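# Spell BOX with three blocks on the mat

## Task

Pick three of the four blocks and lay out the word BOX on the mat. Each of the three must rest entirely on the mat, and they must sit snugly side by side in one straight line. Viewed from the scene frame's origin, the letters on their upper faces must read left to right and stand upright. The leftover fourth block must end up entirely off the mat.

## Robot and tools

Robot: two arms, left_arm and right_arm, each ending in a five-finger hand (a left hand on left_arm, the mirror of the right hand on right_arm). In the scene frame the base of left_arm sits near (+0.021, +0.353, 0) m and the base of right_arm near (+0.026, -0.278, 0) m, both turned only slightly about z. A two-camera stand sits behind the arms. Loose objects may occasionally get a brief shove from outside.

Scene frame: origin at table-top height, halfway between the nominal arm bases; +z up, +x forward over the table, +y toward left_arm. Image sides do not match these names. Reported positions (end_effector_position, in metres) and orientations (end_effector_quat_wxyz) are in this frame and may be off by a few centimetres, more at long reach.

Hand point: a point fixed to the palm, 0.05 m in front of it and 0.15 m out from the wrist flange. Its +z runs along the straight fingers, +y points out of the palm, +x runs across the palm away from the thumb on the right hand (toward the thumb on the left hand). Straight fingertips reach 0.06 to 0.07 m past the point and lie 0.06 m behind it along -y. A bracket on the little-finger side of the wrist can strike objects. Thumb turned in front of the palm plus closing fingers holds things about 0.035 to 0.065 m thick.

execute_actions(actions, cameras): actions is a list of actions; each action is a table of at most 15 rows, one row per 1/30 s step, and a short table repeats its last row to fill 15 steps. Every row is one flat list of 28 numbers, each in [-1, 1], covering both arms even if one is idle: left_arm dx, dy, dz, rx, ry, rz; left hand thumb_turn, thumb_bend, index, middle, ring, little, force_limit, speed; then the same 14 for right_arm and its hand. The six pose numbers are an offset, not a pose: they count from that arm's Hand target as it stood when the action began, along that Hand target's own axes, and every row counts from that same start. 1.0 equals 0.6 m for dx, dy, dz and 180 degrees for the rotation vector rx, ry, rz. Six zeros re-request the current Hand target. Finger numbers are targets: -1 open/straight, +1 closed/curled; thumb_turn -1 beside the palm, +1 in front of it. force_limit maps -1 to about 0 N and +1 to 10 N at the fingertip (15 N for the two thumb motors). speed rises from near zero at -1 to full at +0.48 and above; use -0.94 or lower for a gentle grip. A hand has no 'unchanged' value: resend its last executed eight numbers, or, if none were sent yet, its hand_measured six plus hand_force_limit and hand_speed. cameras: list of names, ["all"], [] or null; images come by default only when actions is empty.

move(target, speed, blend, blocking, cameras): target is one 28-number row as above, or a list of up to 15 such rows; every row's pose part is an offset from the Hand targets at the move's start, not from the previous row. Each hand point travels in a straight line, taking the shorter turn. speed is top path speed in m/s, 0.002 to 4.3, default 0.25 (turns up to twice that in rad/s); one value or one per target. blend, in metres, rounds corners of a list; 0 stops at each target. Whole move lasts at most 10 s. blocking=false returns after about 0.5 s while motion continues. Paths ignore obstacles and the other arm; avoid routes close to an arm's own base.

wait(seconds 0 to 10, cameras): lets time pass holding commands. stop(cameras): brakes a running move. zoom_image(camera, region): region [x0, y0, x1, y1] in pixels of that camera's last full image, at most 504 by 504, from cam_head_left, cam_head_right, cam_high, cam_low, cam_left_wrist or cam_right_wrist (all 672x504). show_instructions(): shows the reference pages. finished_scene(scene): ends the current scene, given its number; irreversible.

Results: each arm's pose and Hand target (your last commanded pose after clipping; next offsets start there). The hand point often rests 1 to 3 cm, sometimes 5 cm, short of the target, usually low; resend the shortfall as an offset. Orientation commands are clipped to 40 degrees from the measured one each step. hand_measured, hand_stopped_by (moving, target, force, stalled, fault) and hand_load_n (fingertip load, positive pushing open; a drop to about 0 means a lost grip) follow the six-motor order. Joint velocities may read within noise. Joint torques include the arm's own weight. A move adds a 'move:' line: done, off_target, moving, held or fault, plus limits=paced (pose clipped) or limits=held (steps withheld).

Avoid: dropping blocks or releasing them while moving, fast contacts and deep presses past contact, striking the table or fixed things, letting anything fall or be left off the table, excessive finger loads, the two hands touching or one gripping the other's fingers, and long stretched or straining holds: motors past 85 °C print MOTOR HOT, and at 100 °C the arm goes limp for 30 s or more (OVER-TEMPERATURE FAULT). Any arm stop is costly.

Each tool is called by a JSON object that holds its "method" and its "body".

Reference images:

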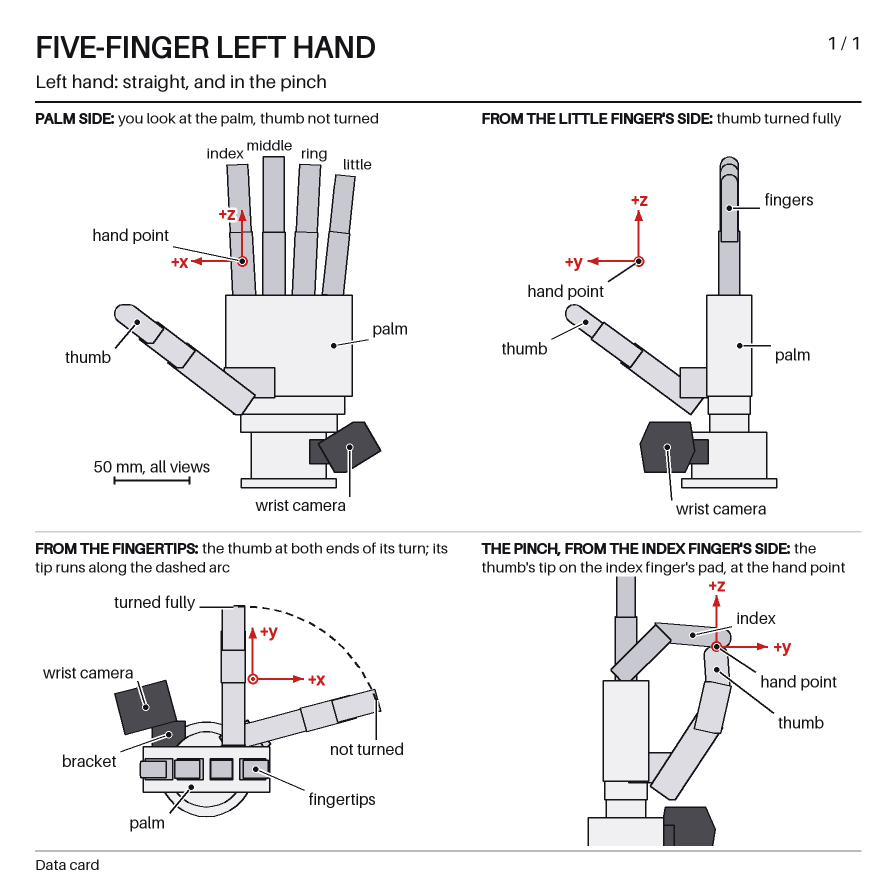

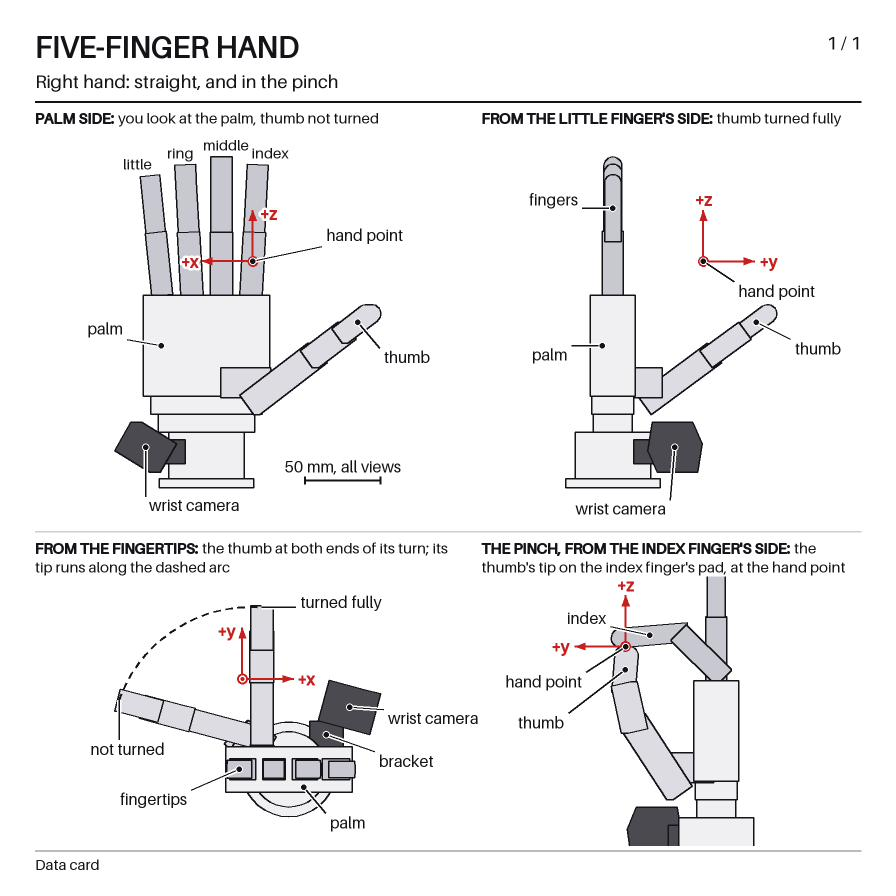

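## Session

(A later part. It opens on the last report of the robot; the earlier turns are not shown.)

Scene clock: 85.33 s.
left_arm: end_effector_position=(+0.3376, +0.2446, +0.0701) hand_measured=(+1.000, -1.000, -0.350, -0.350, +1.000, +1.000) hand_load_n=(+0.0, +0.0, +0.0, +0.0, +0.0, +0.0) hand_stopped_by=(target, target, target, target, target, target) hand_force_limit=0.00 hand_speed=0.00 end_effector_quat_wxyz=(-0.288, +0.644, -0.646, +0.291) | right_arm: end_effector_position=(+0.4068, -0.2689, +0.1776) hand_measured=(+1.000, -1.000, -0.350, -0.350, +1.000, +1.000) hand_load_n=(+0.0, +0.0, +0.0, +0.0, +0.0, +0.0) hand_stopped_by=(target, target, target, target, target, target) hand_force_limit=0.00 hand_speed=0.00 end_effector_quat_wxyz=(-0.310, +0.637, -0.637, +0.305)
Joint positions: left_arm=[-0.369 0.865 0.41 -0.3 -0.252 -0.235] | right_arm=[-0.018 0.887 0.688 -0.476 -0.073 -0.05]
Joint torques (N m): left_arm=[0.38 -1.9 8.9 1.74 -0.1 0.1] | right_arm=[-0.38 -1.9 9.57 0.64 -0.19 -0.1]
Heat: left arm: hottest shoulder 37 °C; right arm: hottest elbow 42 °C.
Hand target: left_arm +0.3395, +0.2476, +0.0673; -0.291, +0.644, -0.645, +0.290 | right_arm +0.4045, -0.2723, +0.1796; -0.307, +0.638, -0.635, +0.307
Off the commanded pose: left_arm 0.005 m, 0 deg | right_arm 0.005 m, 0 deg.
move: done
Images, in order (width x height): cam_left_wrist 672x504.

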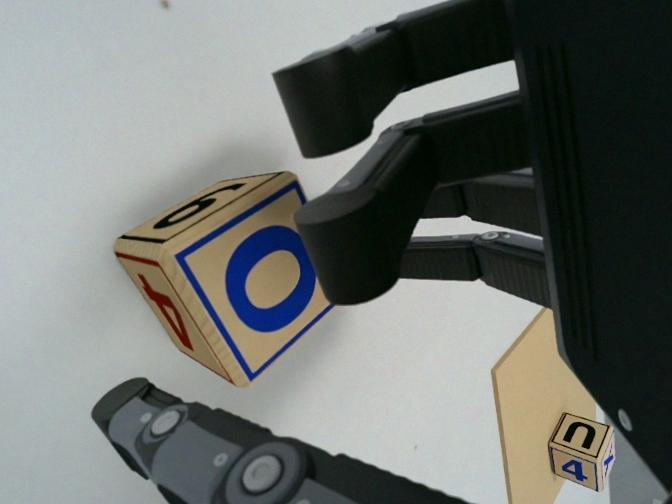

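{"method": "move", "body": {"target": [-0.0050,0.0195,0.0155,0,0,0,1,-1,-0.35,-0.35,1,1,0,0,0,0,0,0,0,0,1,-1,-0.35,-0.35,1,1,0,0], "speed": 0.15, "cameras": ["cam_left_wrist","cam_high"]}}

Scene clock: 86.70 s.
left_arm: end_effector_position=(+0.3370, +0.2475, +0.0551) hand_measured=(+1.000, -1.000, -0.350, -0.350, +1.000, +1.000) hand_load_n=(+0.0, +0.0, +0.0, +0.0, +0.0, +0.0) hand_stopped_by=(target, target, target, target, target, target) hand_force_limit=0.00 hand_speed=0.00 end_effector_quat_wxyz=(-0.288, +0.644, -0.646, +0.291) | right_arm: end_effector_position=(+0.4068, -0.2689, +0.1776) hand_measured=(+1.000, -1.000, -0.350, -0.350, +1.000, +1.000) hand_load_n=(+0.0, +0.0, +0.0, +0.0, +0.0, +0.0) hand_stopped_by=(target, target, target, target, target, target) hand_force_limit=0.00 hand_speed=0.00 end_effector_quat_wxyz=(-0.310, +0.637, -0.637, +0.305)
Joint positions: left_arm=[-0.358 0.893 0.377 -0.238 -0.244 -0.227] | right_arm=[-0.018 0.887 0.688 -0.476 -0.073 -0.05]
Joint torques (N m): left_arm=[0.38 -1.96 8.59 1.74 -0.09 0.1] | right_arm=[-0.73 -2.32 9.35 0.95 -0.2 -0.11]
Heat: left arm: hottest shoulder 37 °C; right arm: hottest elbow 42 °C.
Hand target: left_arm +0.3386, +0.2507, +0.0523; -0.291, +0.644, -0.646, +0.290 | right_arm +0.4045, -0.2723, +0.1796; -0.307, +0.638, -0.635, +0.307
Off the commanded pose: left_arm 0.004 m, 0 deg | right_arm 0.005 m, 0 deg.
move: done
Images, in order (width x height): cam_high 672x504, cam_left_wrist 672x504.

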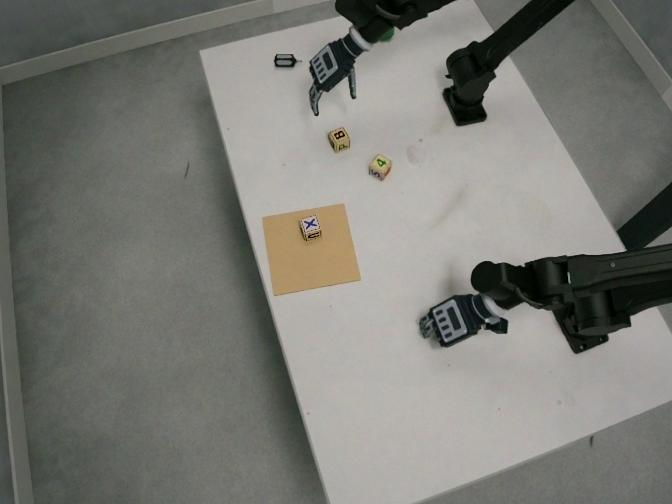

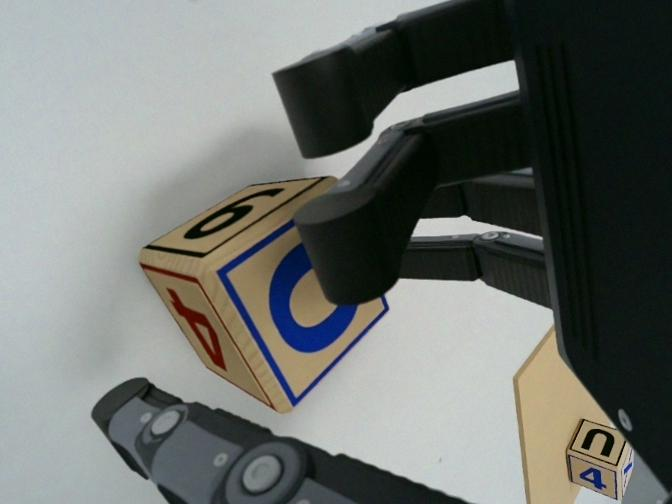

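{"method": "move", "body": {"target": [[-0.0040,0.0045,0.0035,0,0,0,1,-1,-0.35,-0.35,1,1,0,0,0,0,0,0,0,0,1,-1,-0.35,-0.35,1,1,0,0],[-0.0040,0.0045,0.0035,0,0,0,1,-0.6,0.3,0.3,1,1,-0.2,-0.88,0,0,0,0,0,0,1,-1,-0.35,-0.35,1,1,0,0]], "speed": 0.1, "cameras": ["cam_left_wrist"]}}

Scene clock: 89.73 s.
left_arm: end_effector_position=(+0.3371, +0.2499, +0.0518) hand_measured=(+1.000, -0.798, +0.094, +0.048, +1.000, +1.000) hand_load_n=(-1.0, +8.0, +4.5, +3.5, +0.0, +0.0) hand_stopped_by=(target, force, force, force, target, target) hand_force_limit=-0.20 hand_speed=-0.88 end_effector_quat_wxyz=(-0.288, +0.644, -0.646, +0.292) | right_arm: end_effector_position=(+0.4068, -0.2689, +0.1776) hand_measured=(+1.000, -1.000, -0.350, -0.350, +1.000, +1.000) hand_load_n=(+0.0, +0.0, +0.0, +0.0, +0.0, +0.0) hand_stopped_by=(target, target, target, target, target, target) hand_force_limit=0.00 hand_speed=0.00 end_effector_quat_wxyz=(-0.310, +0.637, -0.637, +0.305)
Joint positions: left_arm=[-0.348 0.897 0.368 -0.223 -0.236 -0.219] | right_arm=[-0.018 0.887 0.688 -0.476 -0.073 -0.05]
Joint torques (N m): left_arm=[0.26 -2.02 8.51 1.72 -0.1 0.09] | right_arm=[0.09 -0.79 9.5 0.76 -0.24 -0.12]
Heat: left arm: hottest shoulder 37 °C; right arm: hottest elbow 42 °C.
Hand target: left_arm +0.3383, +0.2531, +0.0488; -0.291, +0.644, -0.646, +0.290 | right_arm +0.4045, -0.2723, +0.1796; -0.307, +0.638, -0.635, +0.307
Off the commanded pose: left_arm 0.004 m, 0 deg | right_arm 0.005 m, 0 deg.
move: done
Images, in order (width x height): cam_left_wrist 672x504.

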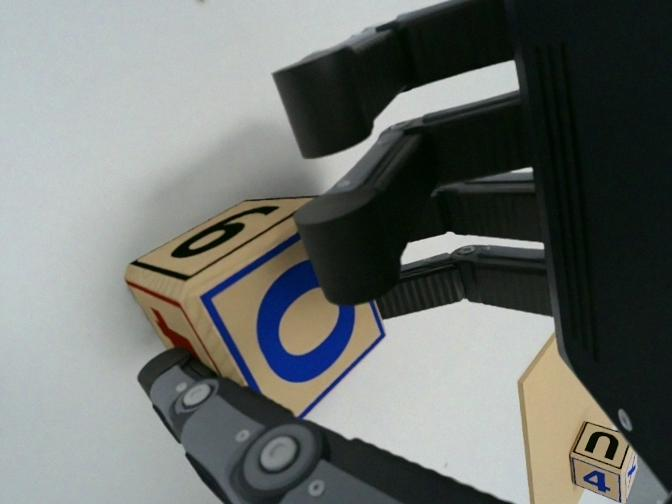

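{"method": "move", "body": {"target": [[0,-0.13,-0.1033,0,0,0,1,-0.6,0.3,0.3,1,1,-0.2,-0.88,0,0,0,0,0,0,1,-1,-0.35,-0.35,1,1,0,0],[0.35,-0.334,0.18,0,0,0,1,-0.6,0.3,0.3,1,1,-0.2,-0.88,0,0,0,0,0,0,1,-1,-0.35,-0.35,1,1,0,0]], "speed": [0.15,0.2], "blend": [0.03,0], "cameras": ["cam_left_wrist","cam_high","cam_head_left"]}}

Scene clock: 93.07 s.
left_arm: end_effector_position=(+0.5349, +0.0583, +0.1067) hand_measured=(+1.000, -0.798, +0.094, +0.048, +1.000, +1.000) hand_load_n=(-1.0, +8.0, +4.5, +3.0, +0.0, +0.0) hand_stopped_by=(target, force, force, force, target, target) hand_force_limit=-0.20 hand_speed=-0.88 end_effector_quat_wxyz=(-0.288, +0.645, -0.654, +0.271) | right_arm: end_effector_position=(+0.4068, -0.2689, +0.1776) hand_measured=(+1.000, -1.000, -0.350, -0.350, +1.000, +1.000) hand_load_n=(+0.0, +0.0, +0.0, +0.0, +0.0, +0.0) hand_stopped_by=(target, target, target, target, target, target) hand_force_limit=0.00 hand_speed=0.00 end_effector_quat_wxyz=(-0.310, +0.637, -0.637, +0.305)
Joint positions: left_arm=[-0.597 1.601 1.151 -0.402 -0.421 -0.4] | right_arm=[-0.018 0.887 0.688 -0.476 -0.073 -0.05]
Joint torques (N m): left_arm=[-1.08 -13.1 14.08 0.76 -0.42 -0.05] | right_arm=[-0.44 -1.61 9.57 1.02 -0.23 -0.09]
Heat: left arm: hottest shoulder 37 °C; right arm: hottest elbow 42 °C.
Hand target: left_arm +0.5518, +0.0426, +0.1270; -0.291, +0.644, -0.645, +0.290 | right_arm +0.4045, -0.2723, +0.1796; -0.307, +0.638, -0.635, +0.307
Off the commanded pose: left_arm 0.031 m, 2 deg | right_arm 0.005 m, 0 deg.
move: off_target (left_arm)
Images, in order (width x height): cam_head_left 672x504, cam_high 672x504, cam_left_wrist 672x504.

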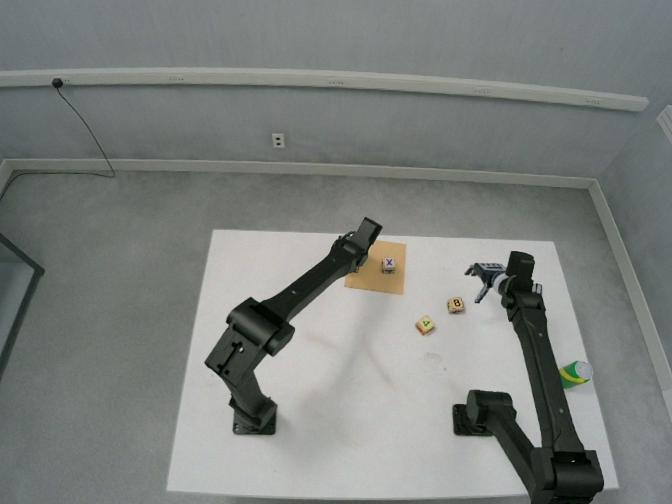

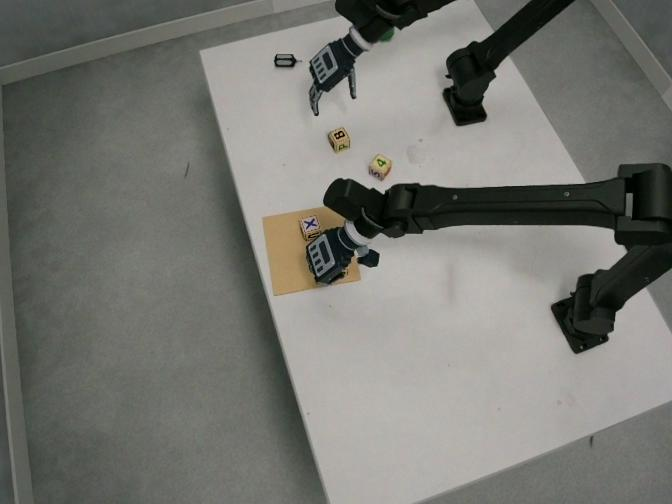

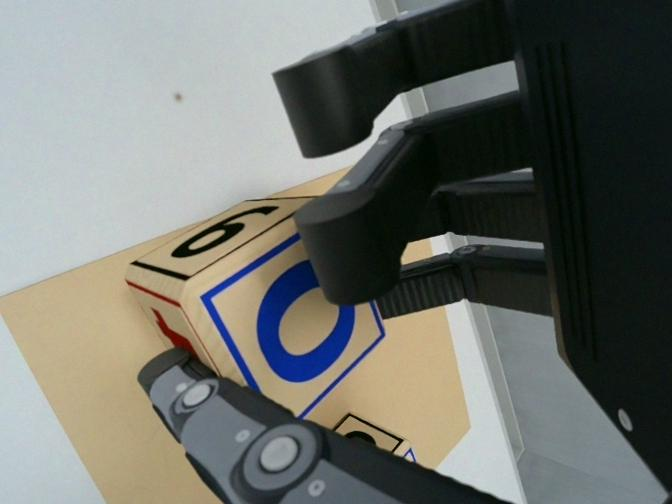

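{"method": "zoom_image", "body": {"camera": "cam_left_wrist", "region": [290, 380, 490, 504]}}

{"method": "zoom_image", "body": {"camera": "cam_high", "region": [250, 170, 400, 310]}}

{"method": "zoom_image", "body": {"camera": "cam_head_left", "region": [320, 215, 420, 305]}}

Scaled by 2.520.

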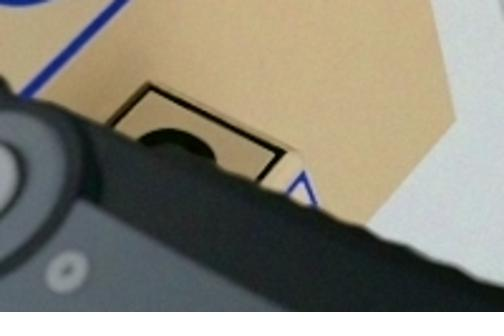

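Scaled by 3.360.

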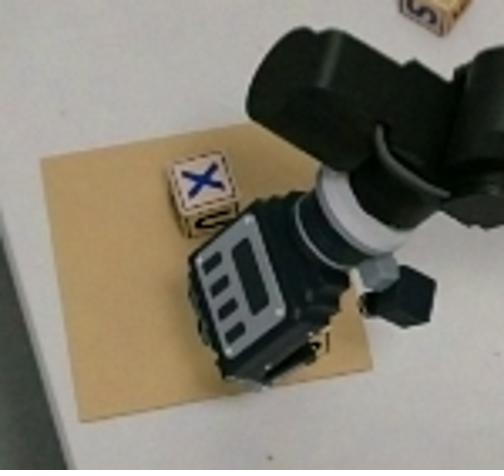

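Scaled by 5.040.

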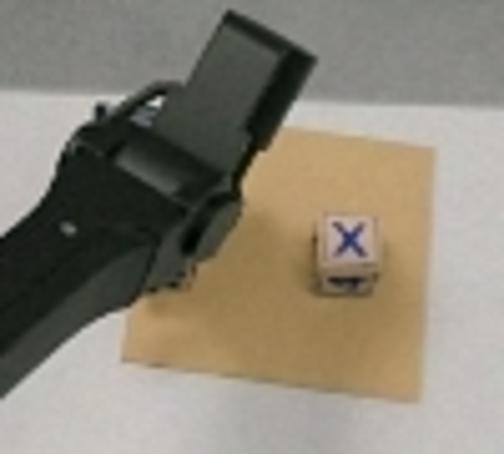

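{"method": "execute_actions", "body": {"actions": []}}

Scene clock: 94.33 s.
left_arm: end_effector_position=(+0.5349, +0.0583, +0.1067) hand_measured=(+1.000, -0.798, +0.094, +0.048, +1.000, +1.000) hand_load_n=(-1.0, +8.0, +4.5, +3.5, +0.0, +0.0) hand_stopped_by=(target, force, force, force, target, target) hand_force_limit=-0.20 hand_speed=-0.88 end_effector_quat_wxyz=(-0.288, +0.645, -0.654, +0.271) | right_arm: end_effector_position=(+0.4068, -0.2689, +0.1776) hand_measured=(+1.000, -1.000, -0.350, -0.350, +1.000, +1.000) hand_load_n=(+0.0, +0.0, +0.0, +0.0, +0.0, +0.0) hand_stopped_by=(target, target, target, target, target, target) hand_force_limit=0.00 hand_speed=0.00 end_effector_quat_wxyz=(-0.310, +0.637, -0.637, +0.305)
Joint positions: left_arm=[-0.597 1.601 1.151 -0.402 -0.421 -0.4] | right_arm=[-0.018 0.887 0.688 -0.476 -0.073 -0.05]
Joint velocities: within noise
Joint torques (N m): left_arm=[-1.08 -13.1 14.09 0.76 -0.43 -0.06] | right_arm=[-0.56 -2.73 9.46 0.94 -0.21 -0.07]
Motor temperatures (°C): left_arm=[31 37 36 33 27 28] | right_arm=[31 32 42 30 27 28]
Heat: left arm: hottest shoulder 37 °C; right arm: hottest elbow 42 °C.
Hand target: left_arm +0.5518, +0.0426, +0.1270; -0.291, +0.644, -0.645, +0.290 | right_arm +0.4045, -0.2723, +0.1796; -0.307, +0.638, -0.635, +0.307
Off the commanded pose: left_arm 0.031 m, 2 deg | right_arm 0.005 m, 0 deg.

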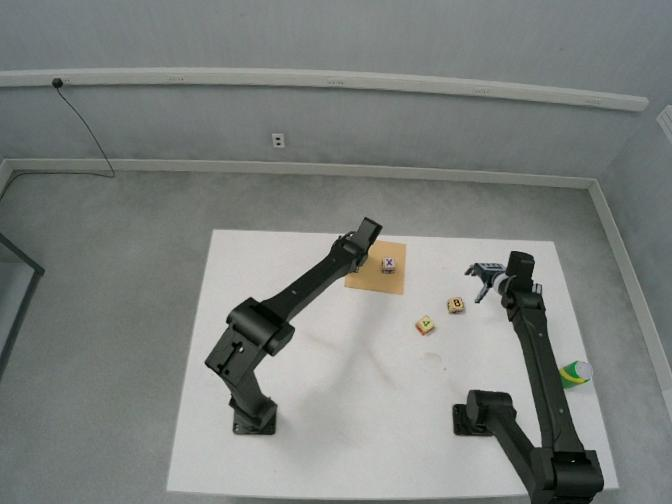

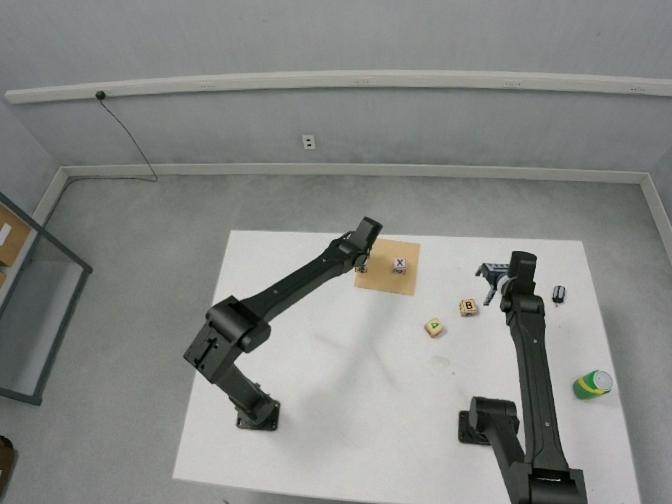

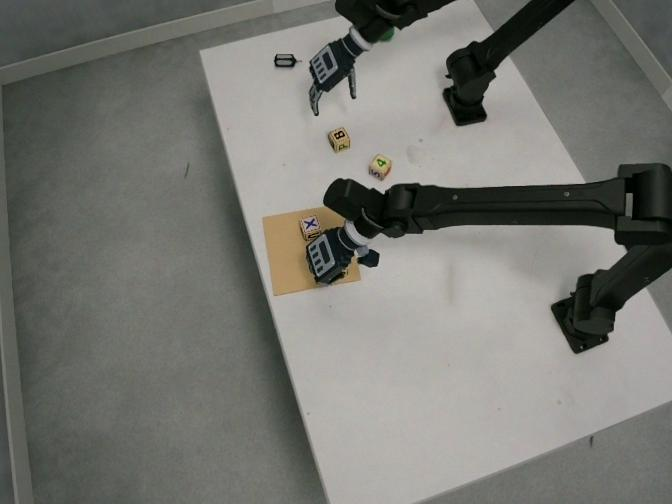

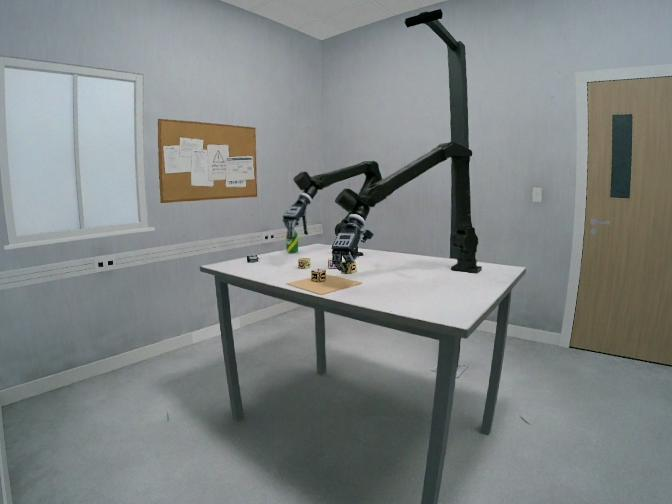

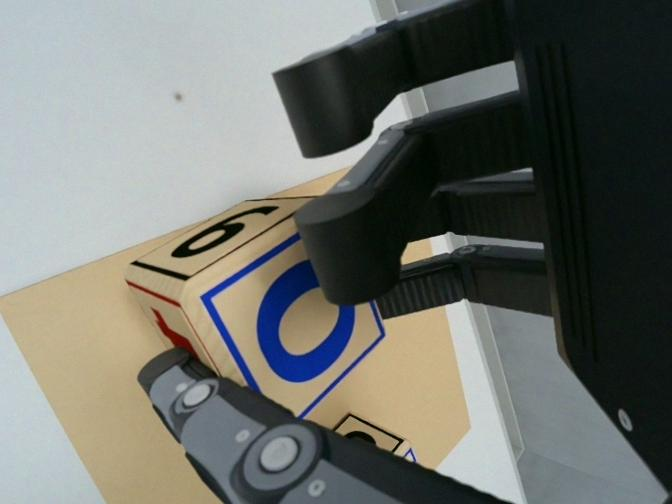

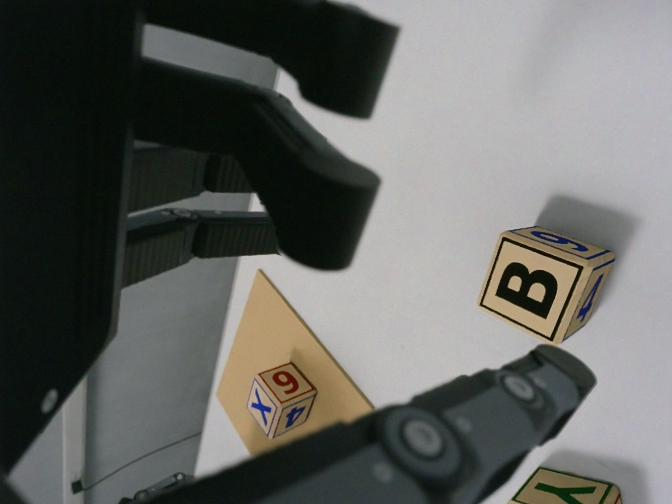

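{"method": "zoom_image", "body": {"camera": "cam_head_right", "region": [340, 230, 430, 300]}}

{"method": "zoom_image", "body": {"camera": "cam_low", "region": [280, 220, 390, 305]}}

Scaled by 5.600.

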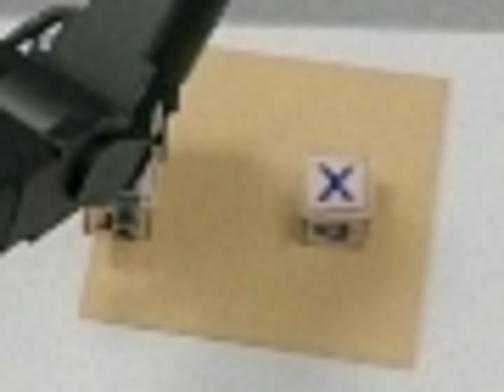

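Scaled by 4.582.

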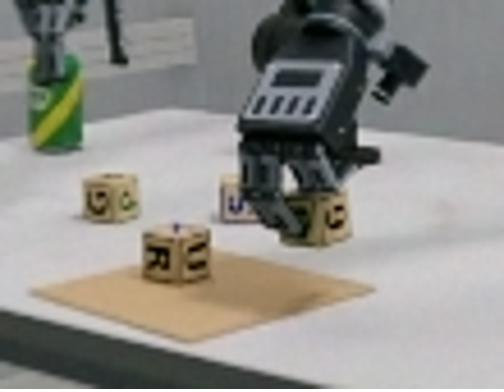

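{"method": "move", "body": {"target": [0.1417,-0.022,0.025,0,0,0,1,-0.6,0.3,0.3,1,1,-0.2,-0.88,0,0,0,0,0,0,1,-1,-0.35,-0.35,1,1,0,0], "speed": 0.12, "cameras": ["cam_left_wrist","cam_high","cam_head_right","cam_low"]}}

{"method": "zoom_image", "body": {"camera": "cam_head_right", "region": [340, 230, 430, 300]}}

{"method": "zoom_image", "body": {"camera": "cam_low", "region": [280, 220, 390, 305]}}

Scene clock: 96.53 s.
left_arm: end_effector_position=(+0.5572, -0.0260, +0.1074) hand_measured=(+1.000, -0.798, +0.094, +0.048, +1.000, +1.000) hand_load_n=(-1.0, +8.0, +4.0, +3.0, +0.0, +0.0) hand_stopped_by=(target, force, force, force, target, target) hand_force_limit=-0.20 hand_speed=-0.88 end_effector_quat_wxyz=(-0.290, +0.643, -0.654, +0.272) | right_arm: end_effector_position=(+0.4068, -0.2689, +0.1776) hand_measured=(+1.000, -1.000, -0.350, -0.350, +1.000, +1.000) hand_load_n=(+0.0, +0.0, +0.0, +0.0, +0.0, +0.0) hand_stopped_by=(target, target, target, target, target, target) hand_force_limit=0.00 hand_speed=0.00 end_effector_quat_wxyz=(-0.310, +0.637, -0.637, +0.305)
Joint positions: left_arm=[-0.702 1.765 1.372 -0.495 -0.491 -0.486] | right_arm=[-0.018 0.887 0.688 -0.476 -0.073 -0.05]
Joint torques (N m): left_arm=[-1.08 -15.79 14.34 0.57 -0.49 -0.05] | right_arm=[0.15 -1.67 9.69 0.95 -0.22 -0.1]
Heat: left arm: hottest shoulder 37 °C; right arm: hottest elbow 42 °C.
Hand target: left_arm +0.5716, -0.0424, +0.1270; -0.291, +0.644, -0.646, +0.290 | right_arm +0.4045, -0.2723, +0.1796; -0.307, +0.638, -0.635, +0.307
Off the commanded pose: left_arm 0.029 m, 2 deg | right_arm 0.005 m, 0 deg.
move: off_target (left_arm)
Images, in order (width x height): cam_head_right 672x504, cam_high 672x504, cam_low 672x504, cam_left_wrist 672x504.

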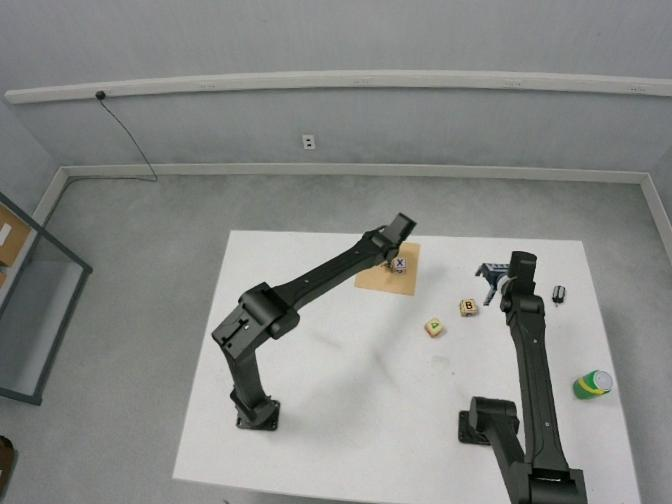

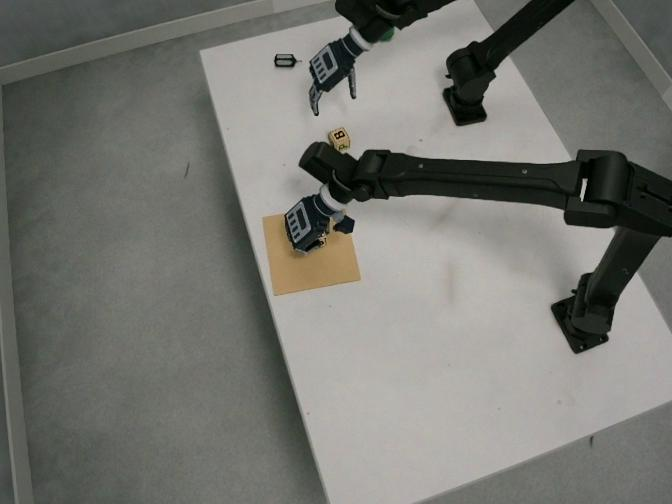

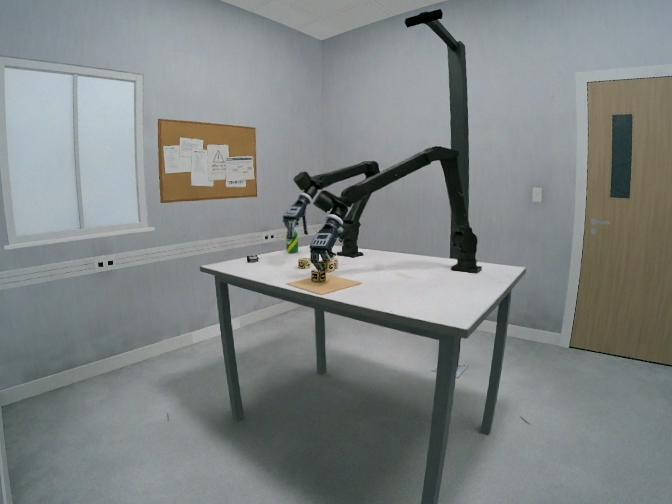

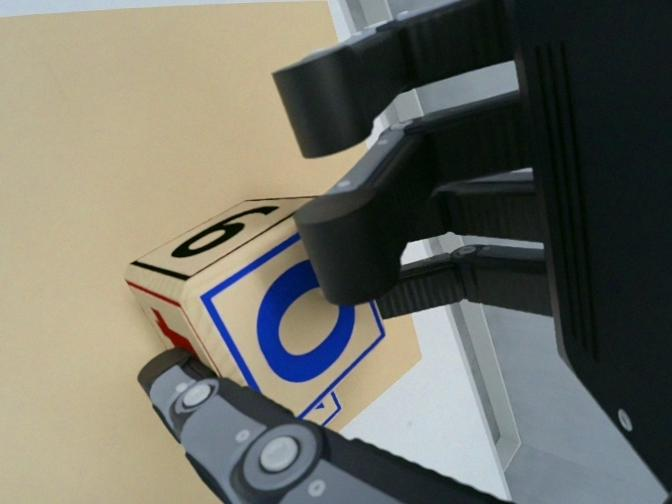

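Scaled by 5.600.

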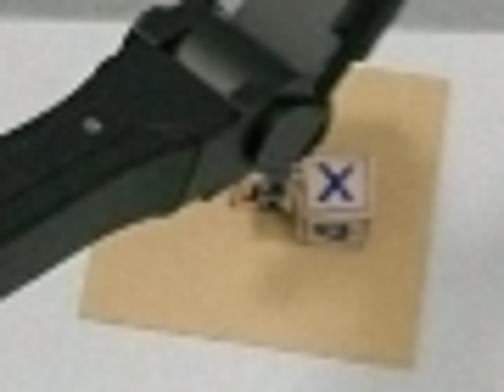

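Scaled by 4.582.

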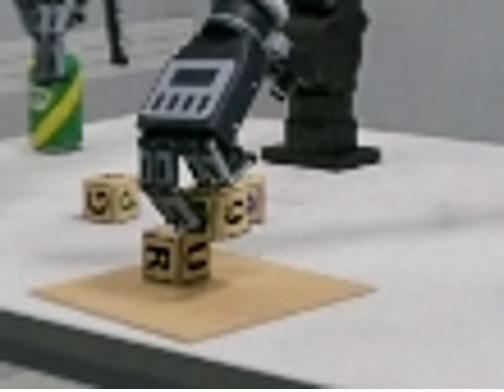

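{"method": "zoom_image", "body": {"camera": "cam_left_wrist", "region": [260, 300, 430, 440]}}

Scaled by 2.965.

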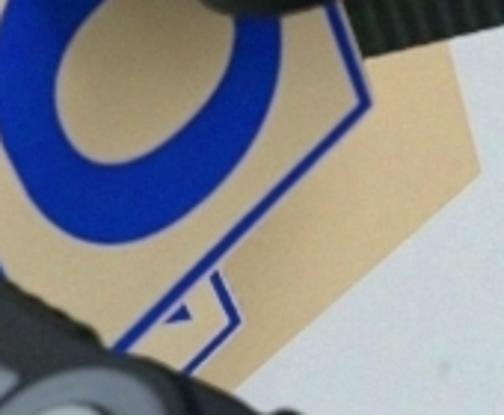

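{"method": "zoom_image", "body": {"camera": "cam_low", "region": [295, 245, 355, 290]}}

Scaled by 8.400.

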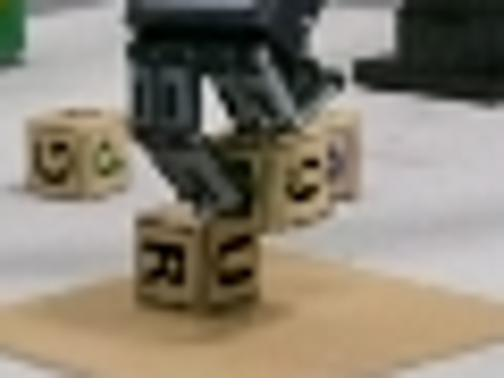

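{"method": "zoom_image", "body": {"camera": "cam_head_right", "region": [375, 250, 415, 280]}}

Scaled by 12.600.

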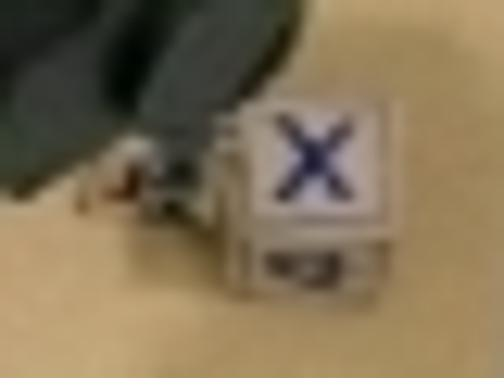

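{"method": "move", "body": {"target": [-0.0133,0.0216,0.0057,0,0,0,1,-0.6,0.3,0.3,1,1,-0.2,-0.88,0,0,0,0,0,0,1,-1,-0.35,-0.35,1,1,0,0], "speed": 0.08, "cameras": ["cam_left_wrist","cam_head_right","cam_low"]}}

{"method": "zoom_image", "body": {"camera": "cam_head_right", "region": [375, 250, 415, 280]}}

{"method": "zoom_image", "body": {"camera": "cam_low", "region": [295, 245, 355, 290]}}

Scene clock: 98.97 s.
left_arm: end_effector_position=(+0.5599, -0.0282, +0.1096) hand_measured=(+1.000, -0.798, +0.094, +0.048, +1.000, +1.000) hand_load_n=(-1.0, +8.0, +4.0, +3.0, +0.0, +0.0) hand_stopped_by=(target, force, force, force, target, target) hand_force_limit=-0.20 hand_speed=-0.88 end_effector_quat_wxyz=(-0.290, +0.643, -0.651, +0.279) | right_arm: end_effector_position=(+0.4068, -0.2689, +0.1776) hand_measured=(+1.000, -1.000, -0.350, -0.350, +1.000, +1.000) hand_load_n=(+0.0, +0.0, +0.0, +0.0, +0.0, +0.0) hand_stopped_by=(target, target, target, target, target, target) hand_force_limit=0.00 hand_speed=0.00 end_effector_quat_wxyz=(-0.310, +0.637, -0.637, +0.305)
Joint positions: left_arm=[-0.702 1.765 1.372 -0.48 -0.491 -0.486] | right_arm=[-0.018 0.887 0.688 -0.476 -0.073 -0.05]
Joint torques (N m): left_arm=[-0.67 -16.67 10.32 1.59 -0.38 -0.03] | right_arm=[0.26 -1.73 9.43 0.84 -0.22 -0.09]
Heat: left arm: hottest shoulder 37 °C; right arm: hottest elbow 42 °C.
Hand target: left_arm +0.5655, -0.0344, +0.1150; -0.291, +0.644, -0.646, +0.290 | right_arm +0.4045, -0.2723, +0.1796; -0.307, +0.638, -0.635, +0.307
Off the commanded pose: left_arm 0.010 m, 1 deg | right_arm 0.005 m, 0 deg.
move: done
Images, in order (width x height): cam_head_right 672x504, cam_low 672x504, cam_left_wrist 672x504.

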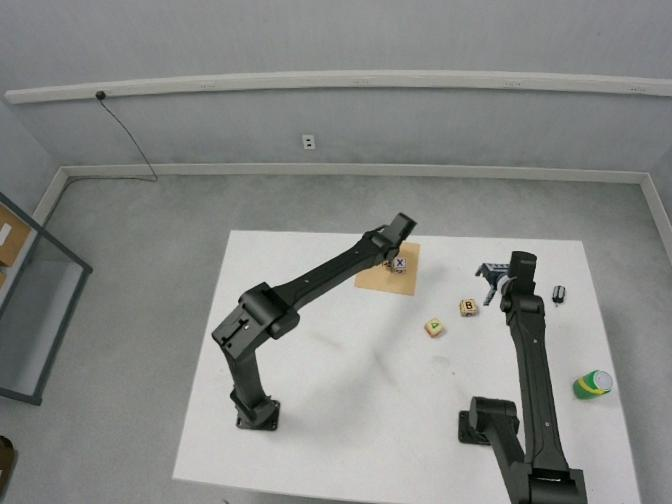

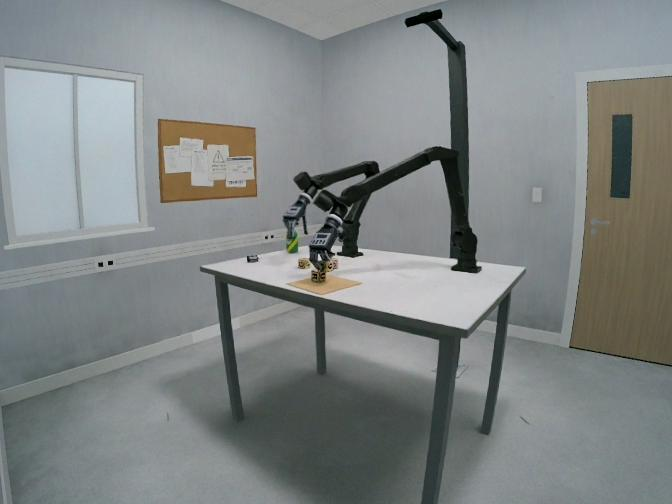

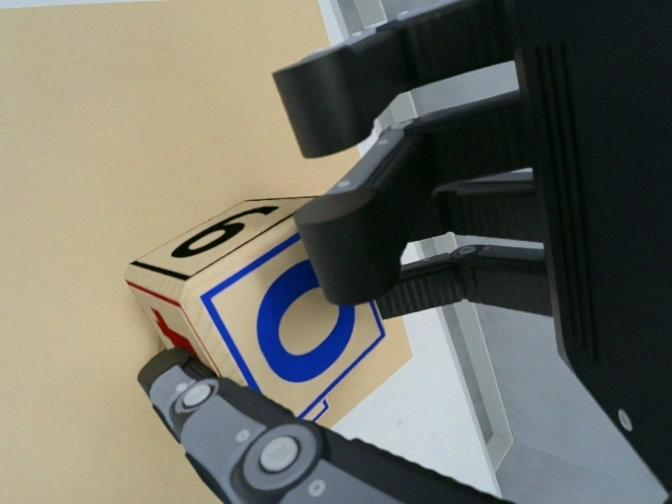

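Scaled by 12.600.

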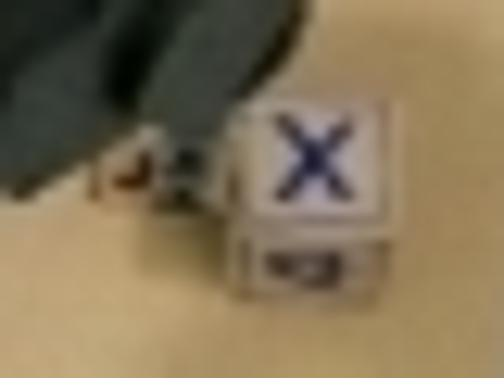

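Scaled by 8.400.

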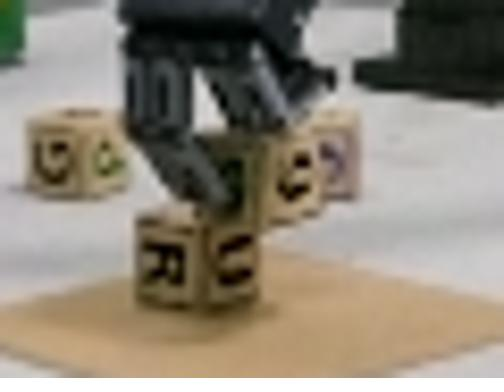

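{"method": "move", "body": {"target": [-0.01,0.048,0.0212,0,0,0,1,-0.6,0.3,0.3,1,1,-0.2,-0.88,0,0,0,0,0,0,1,-1,-0.35,-0.35,1,1,0,0], "speed": 0.08, "cameras": ["cam_left_wrist","cam_head_right","cam_low"]}}

{"method": "zoom_image", "body": {"camera": "cam_head_right", "region": [375, 250, 415, 280]}}

{"method": "zoom_image", "body": {"camera": "cam_low", "region": [295, 245, 355, 290]}}

Scene clock: 100.20 s.
left_arm: end_effector_position=(+0.5554, -0.0234, +0.0882) hand_measured=(+1.000, -0.798, +0.094, +0.048, +1.000, +1.000) hand_load_n=(-0.5, +6.0, +3.0, +2.5, +0.5, +0.0) hand_stopped_by=(target, force, force, force, target, target) hand_force_limit=-0.20 hand_speed=-0.88 end_effector_quat_wxyz=(-0.293, +0.643, -0.648, +0.285) | right_arm: end_effector_position=(+0.4068, -0.2689, +0.1776) hand_measured=(+1.000, -1.000, -0.350, -0.350, +1.000, +1.000) hand_load_n=(+0.0, +0.0, +0.0, +0.0, +0.0, +0.0) hand_stopped_by=(target, target, target, target, target, target) hand_force_limit=0.00 hand_speed=0.00 end_effector_quat_wxyz=(-0.310, +0.637, -0.637, +0.305)
Joint positions: left_arm=[-0.702 1.767 1.306 -0.397 -0.494 -0.486] | right_arm=[-0.018 0.887 0.688 -0.476 -0.073 -0.05]
Joint torques (N m): left_arm=[-0.91 -15.97 8.98 1.58 -0.32 -0.05] | right_arm=[-0.03 -1.96 9.68 0.64 -0.24 -0.1]
Heat: left arm: hottest shoulder 37 °C; right arm: hottest elbow 42 °C.
Hand target: left_arm +0.5560, -0.0283, +0.0849; -0.291, +0.644, -0.646, +0.290 | right_arm +0.4045, -0.2723, +0.1796; -0.307, +0.638, -0.635, +0.307
Off the commanded pose: left_arm 0.006 m, 1 deg | right_arm 0.005 m, 0 deg.
move: done
Images, in order (width x height): cam_head_right 672x504, cam_low 672x504, cam_left_wrist 672x504.

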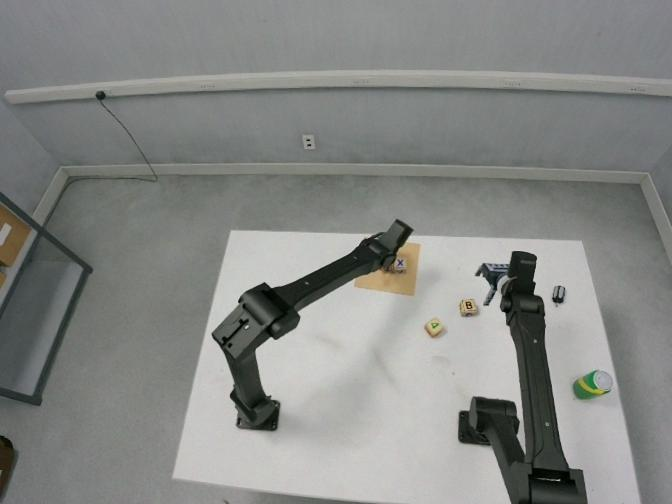

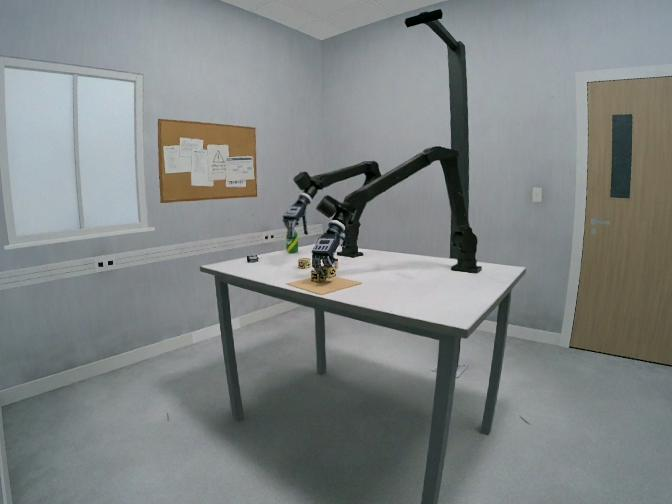

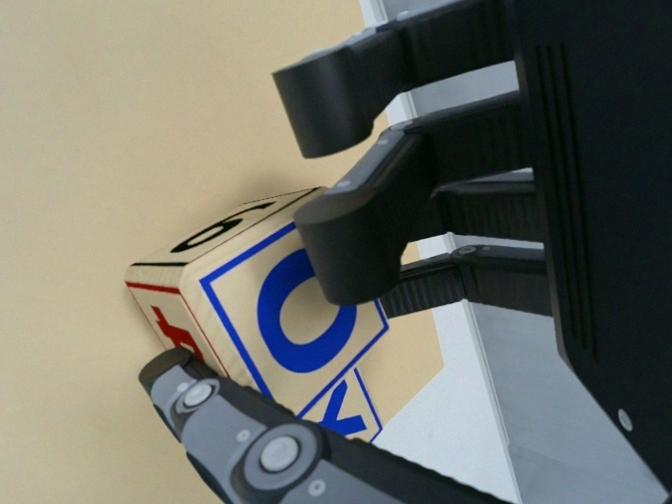

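Scaled by 12.600.

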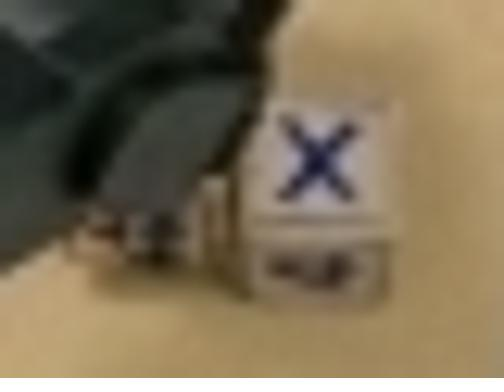

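Scaled by 8.400.

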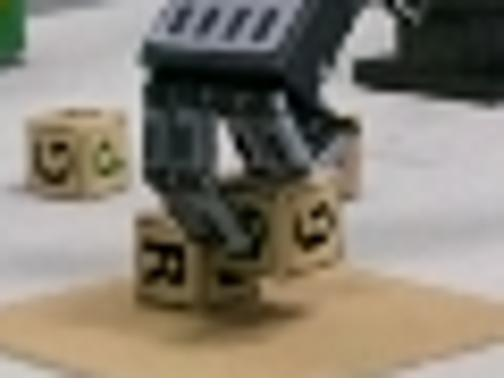

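{"method": "zoom_image", "body": {"camera": "cam_left_wrist", "region": [110, 170, 410, 450]}}

Scaled by 1.680.

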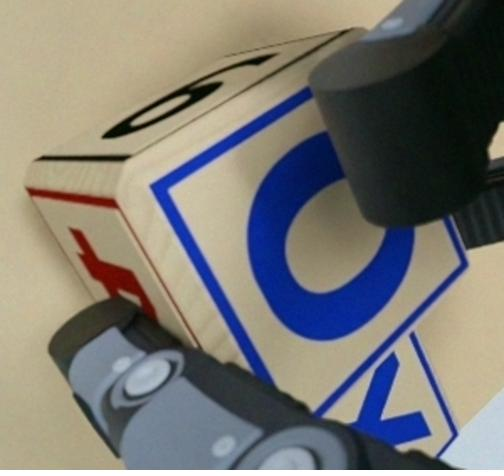

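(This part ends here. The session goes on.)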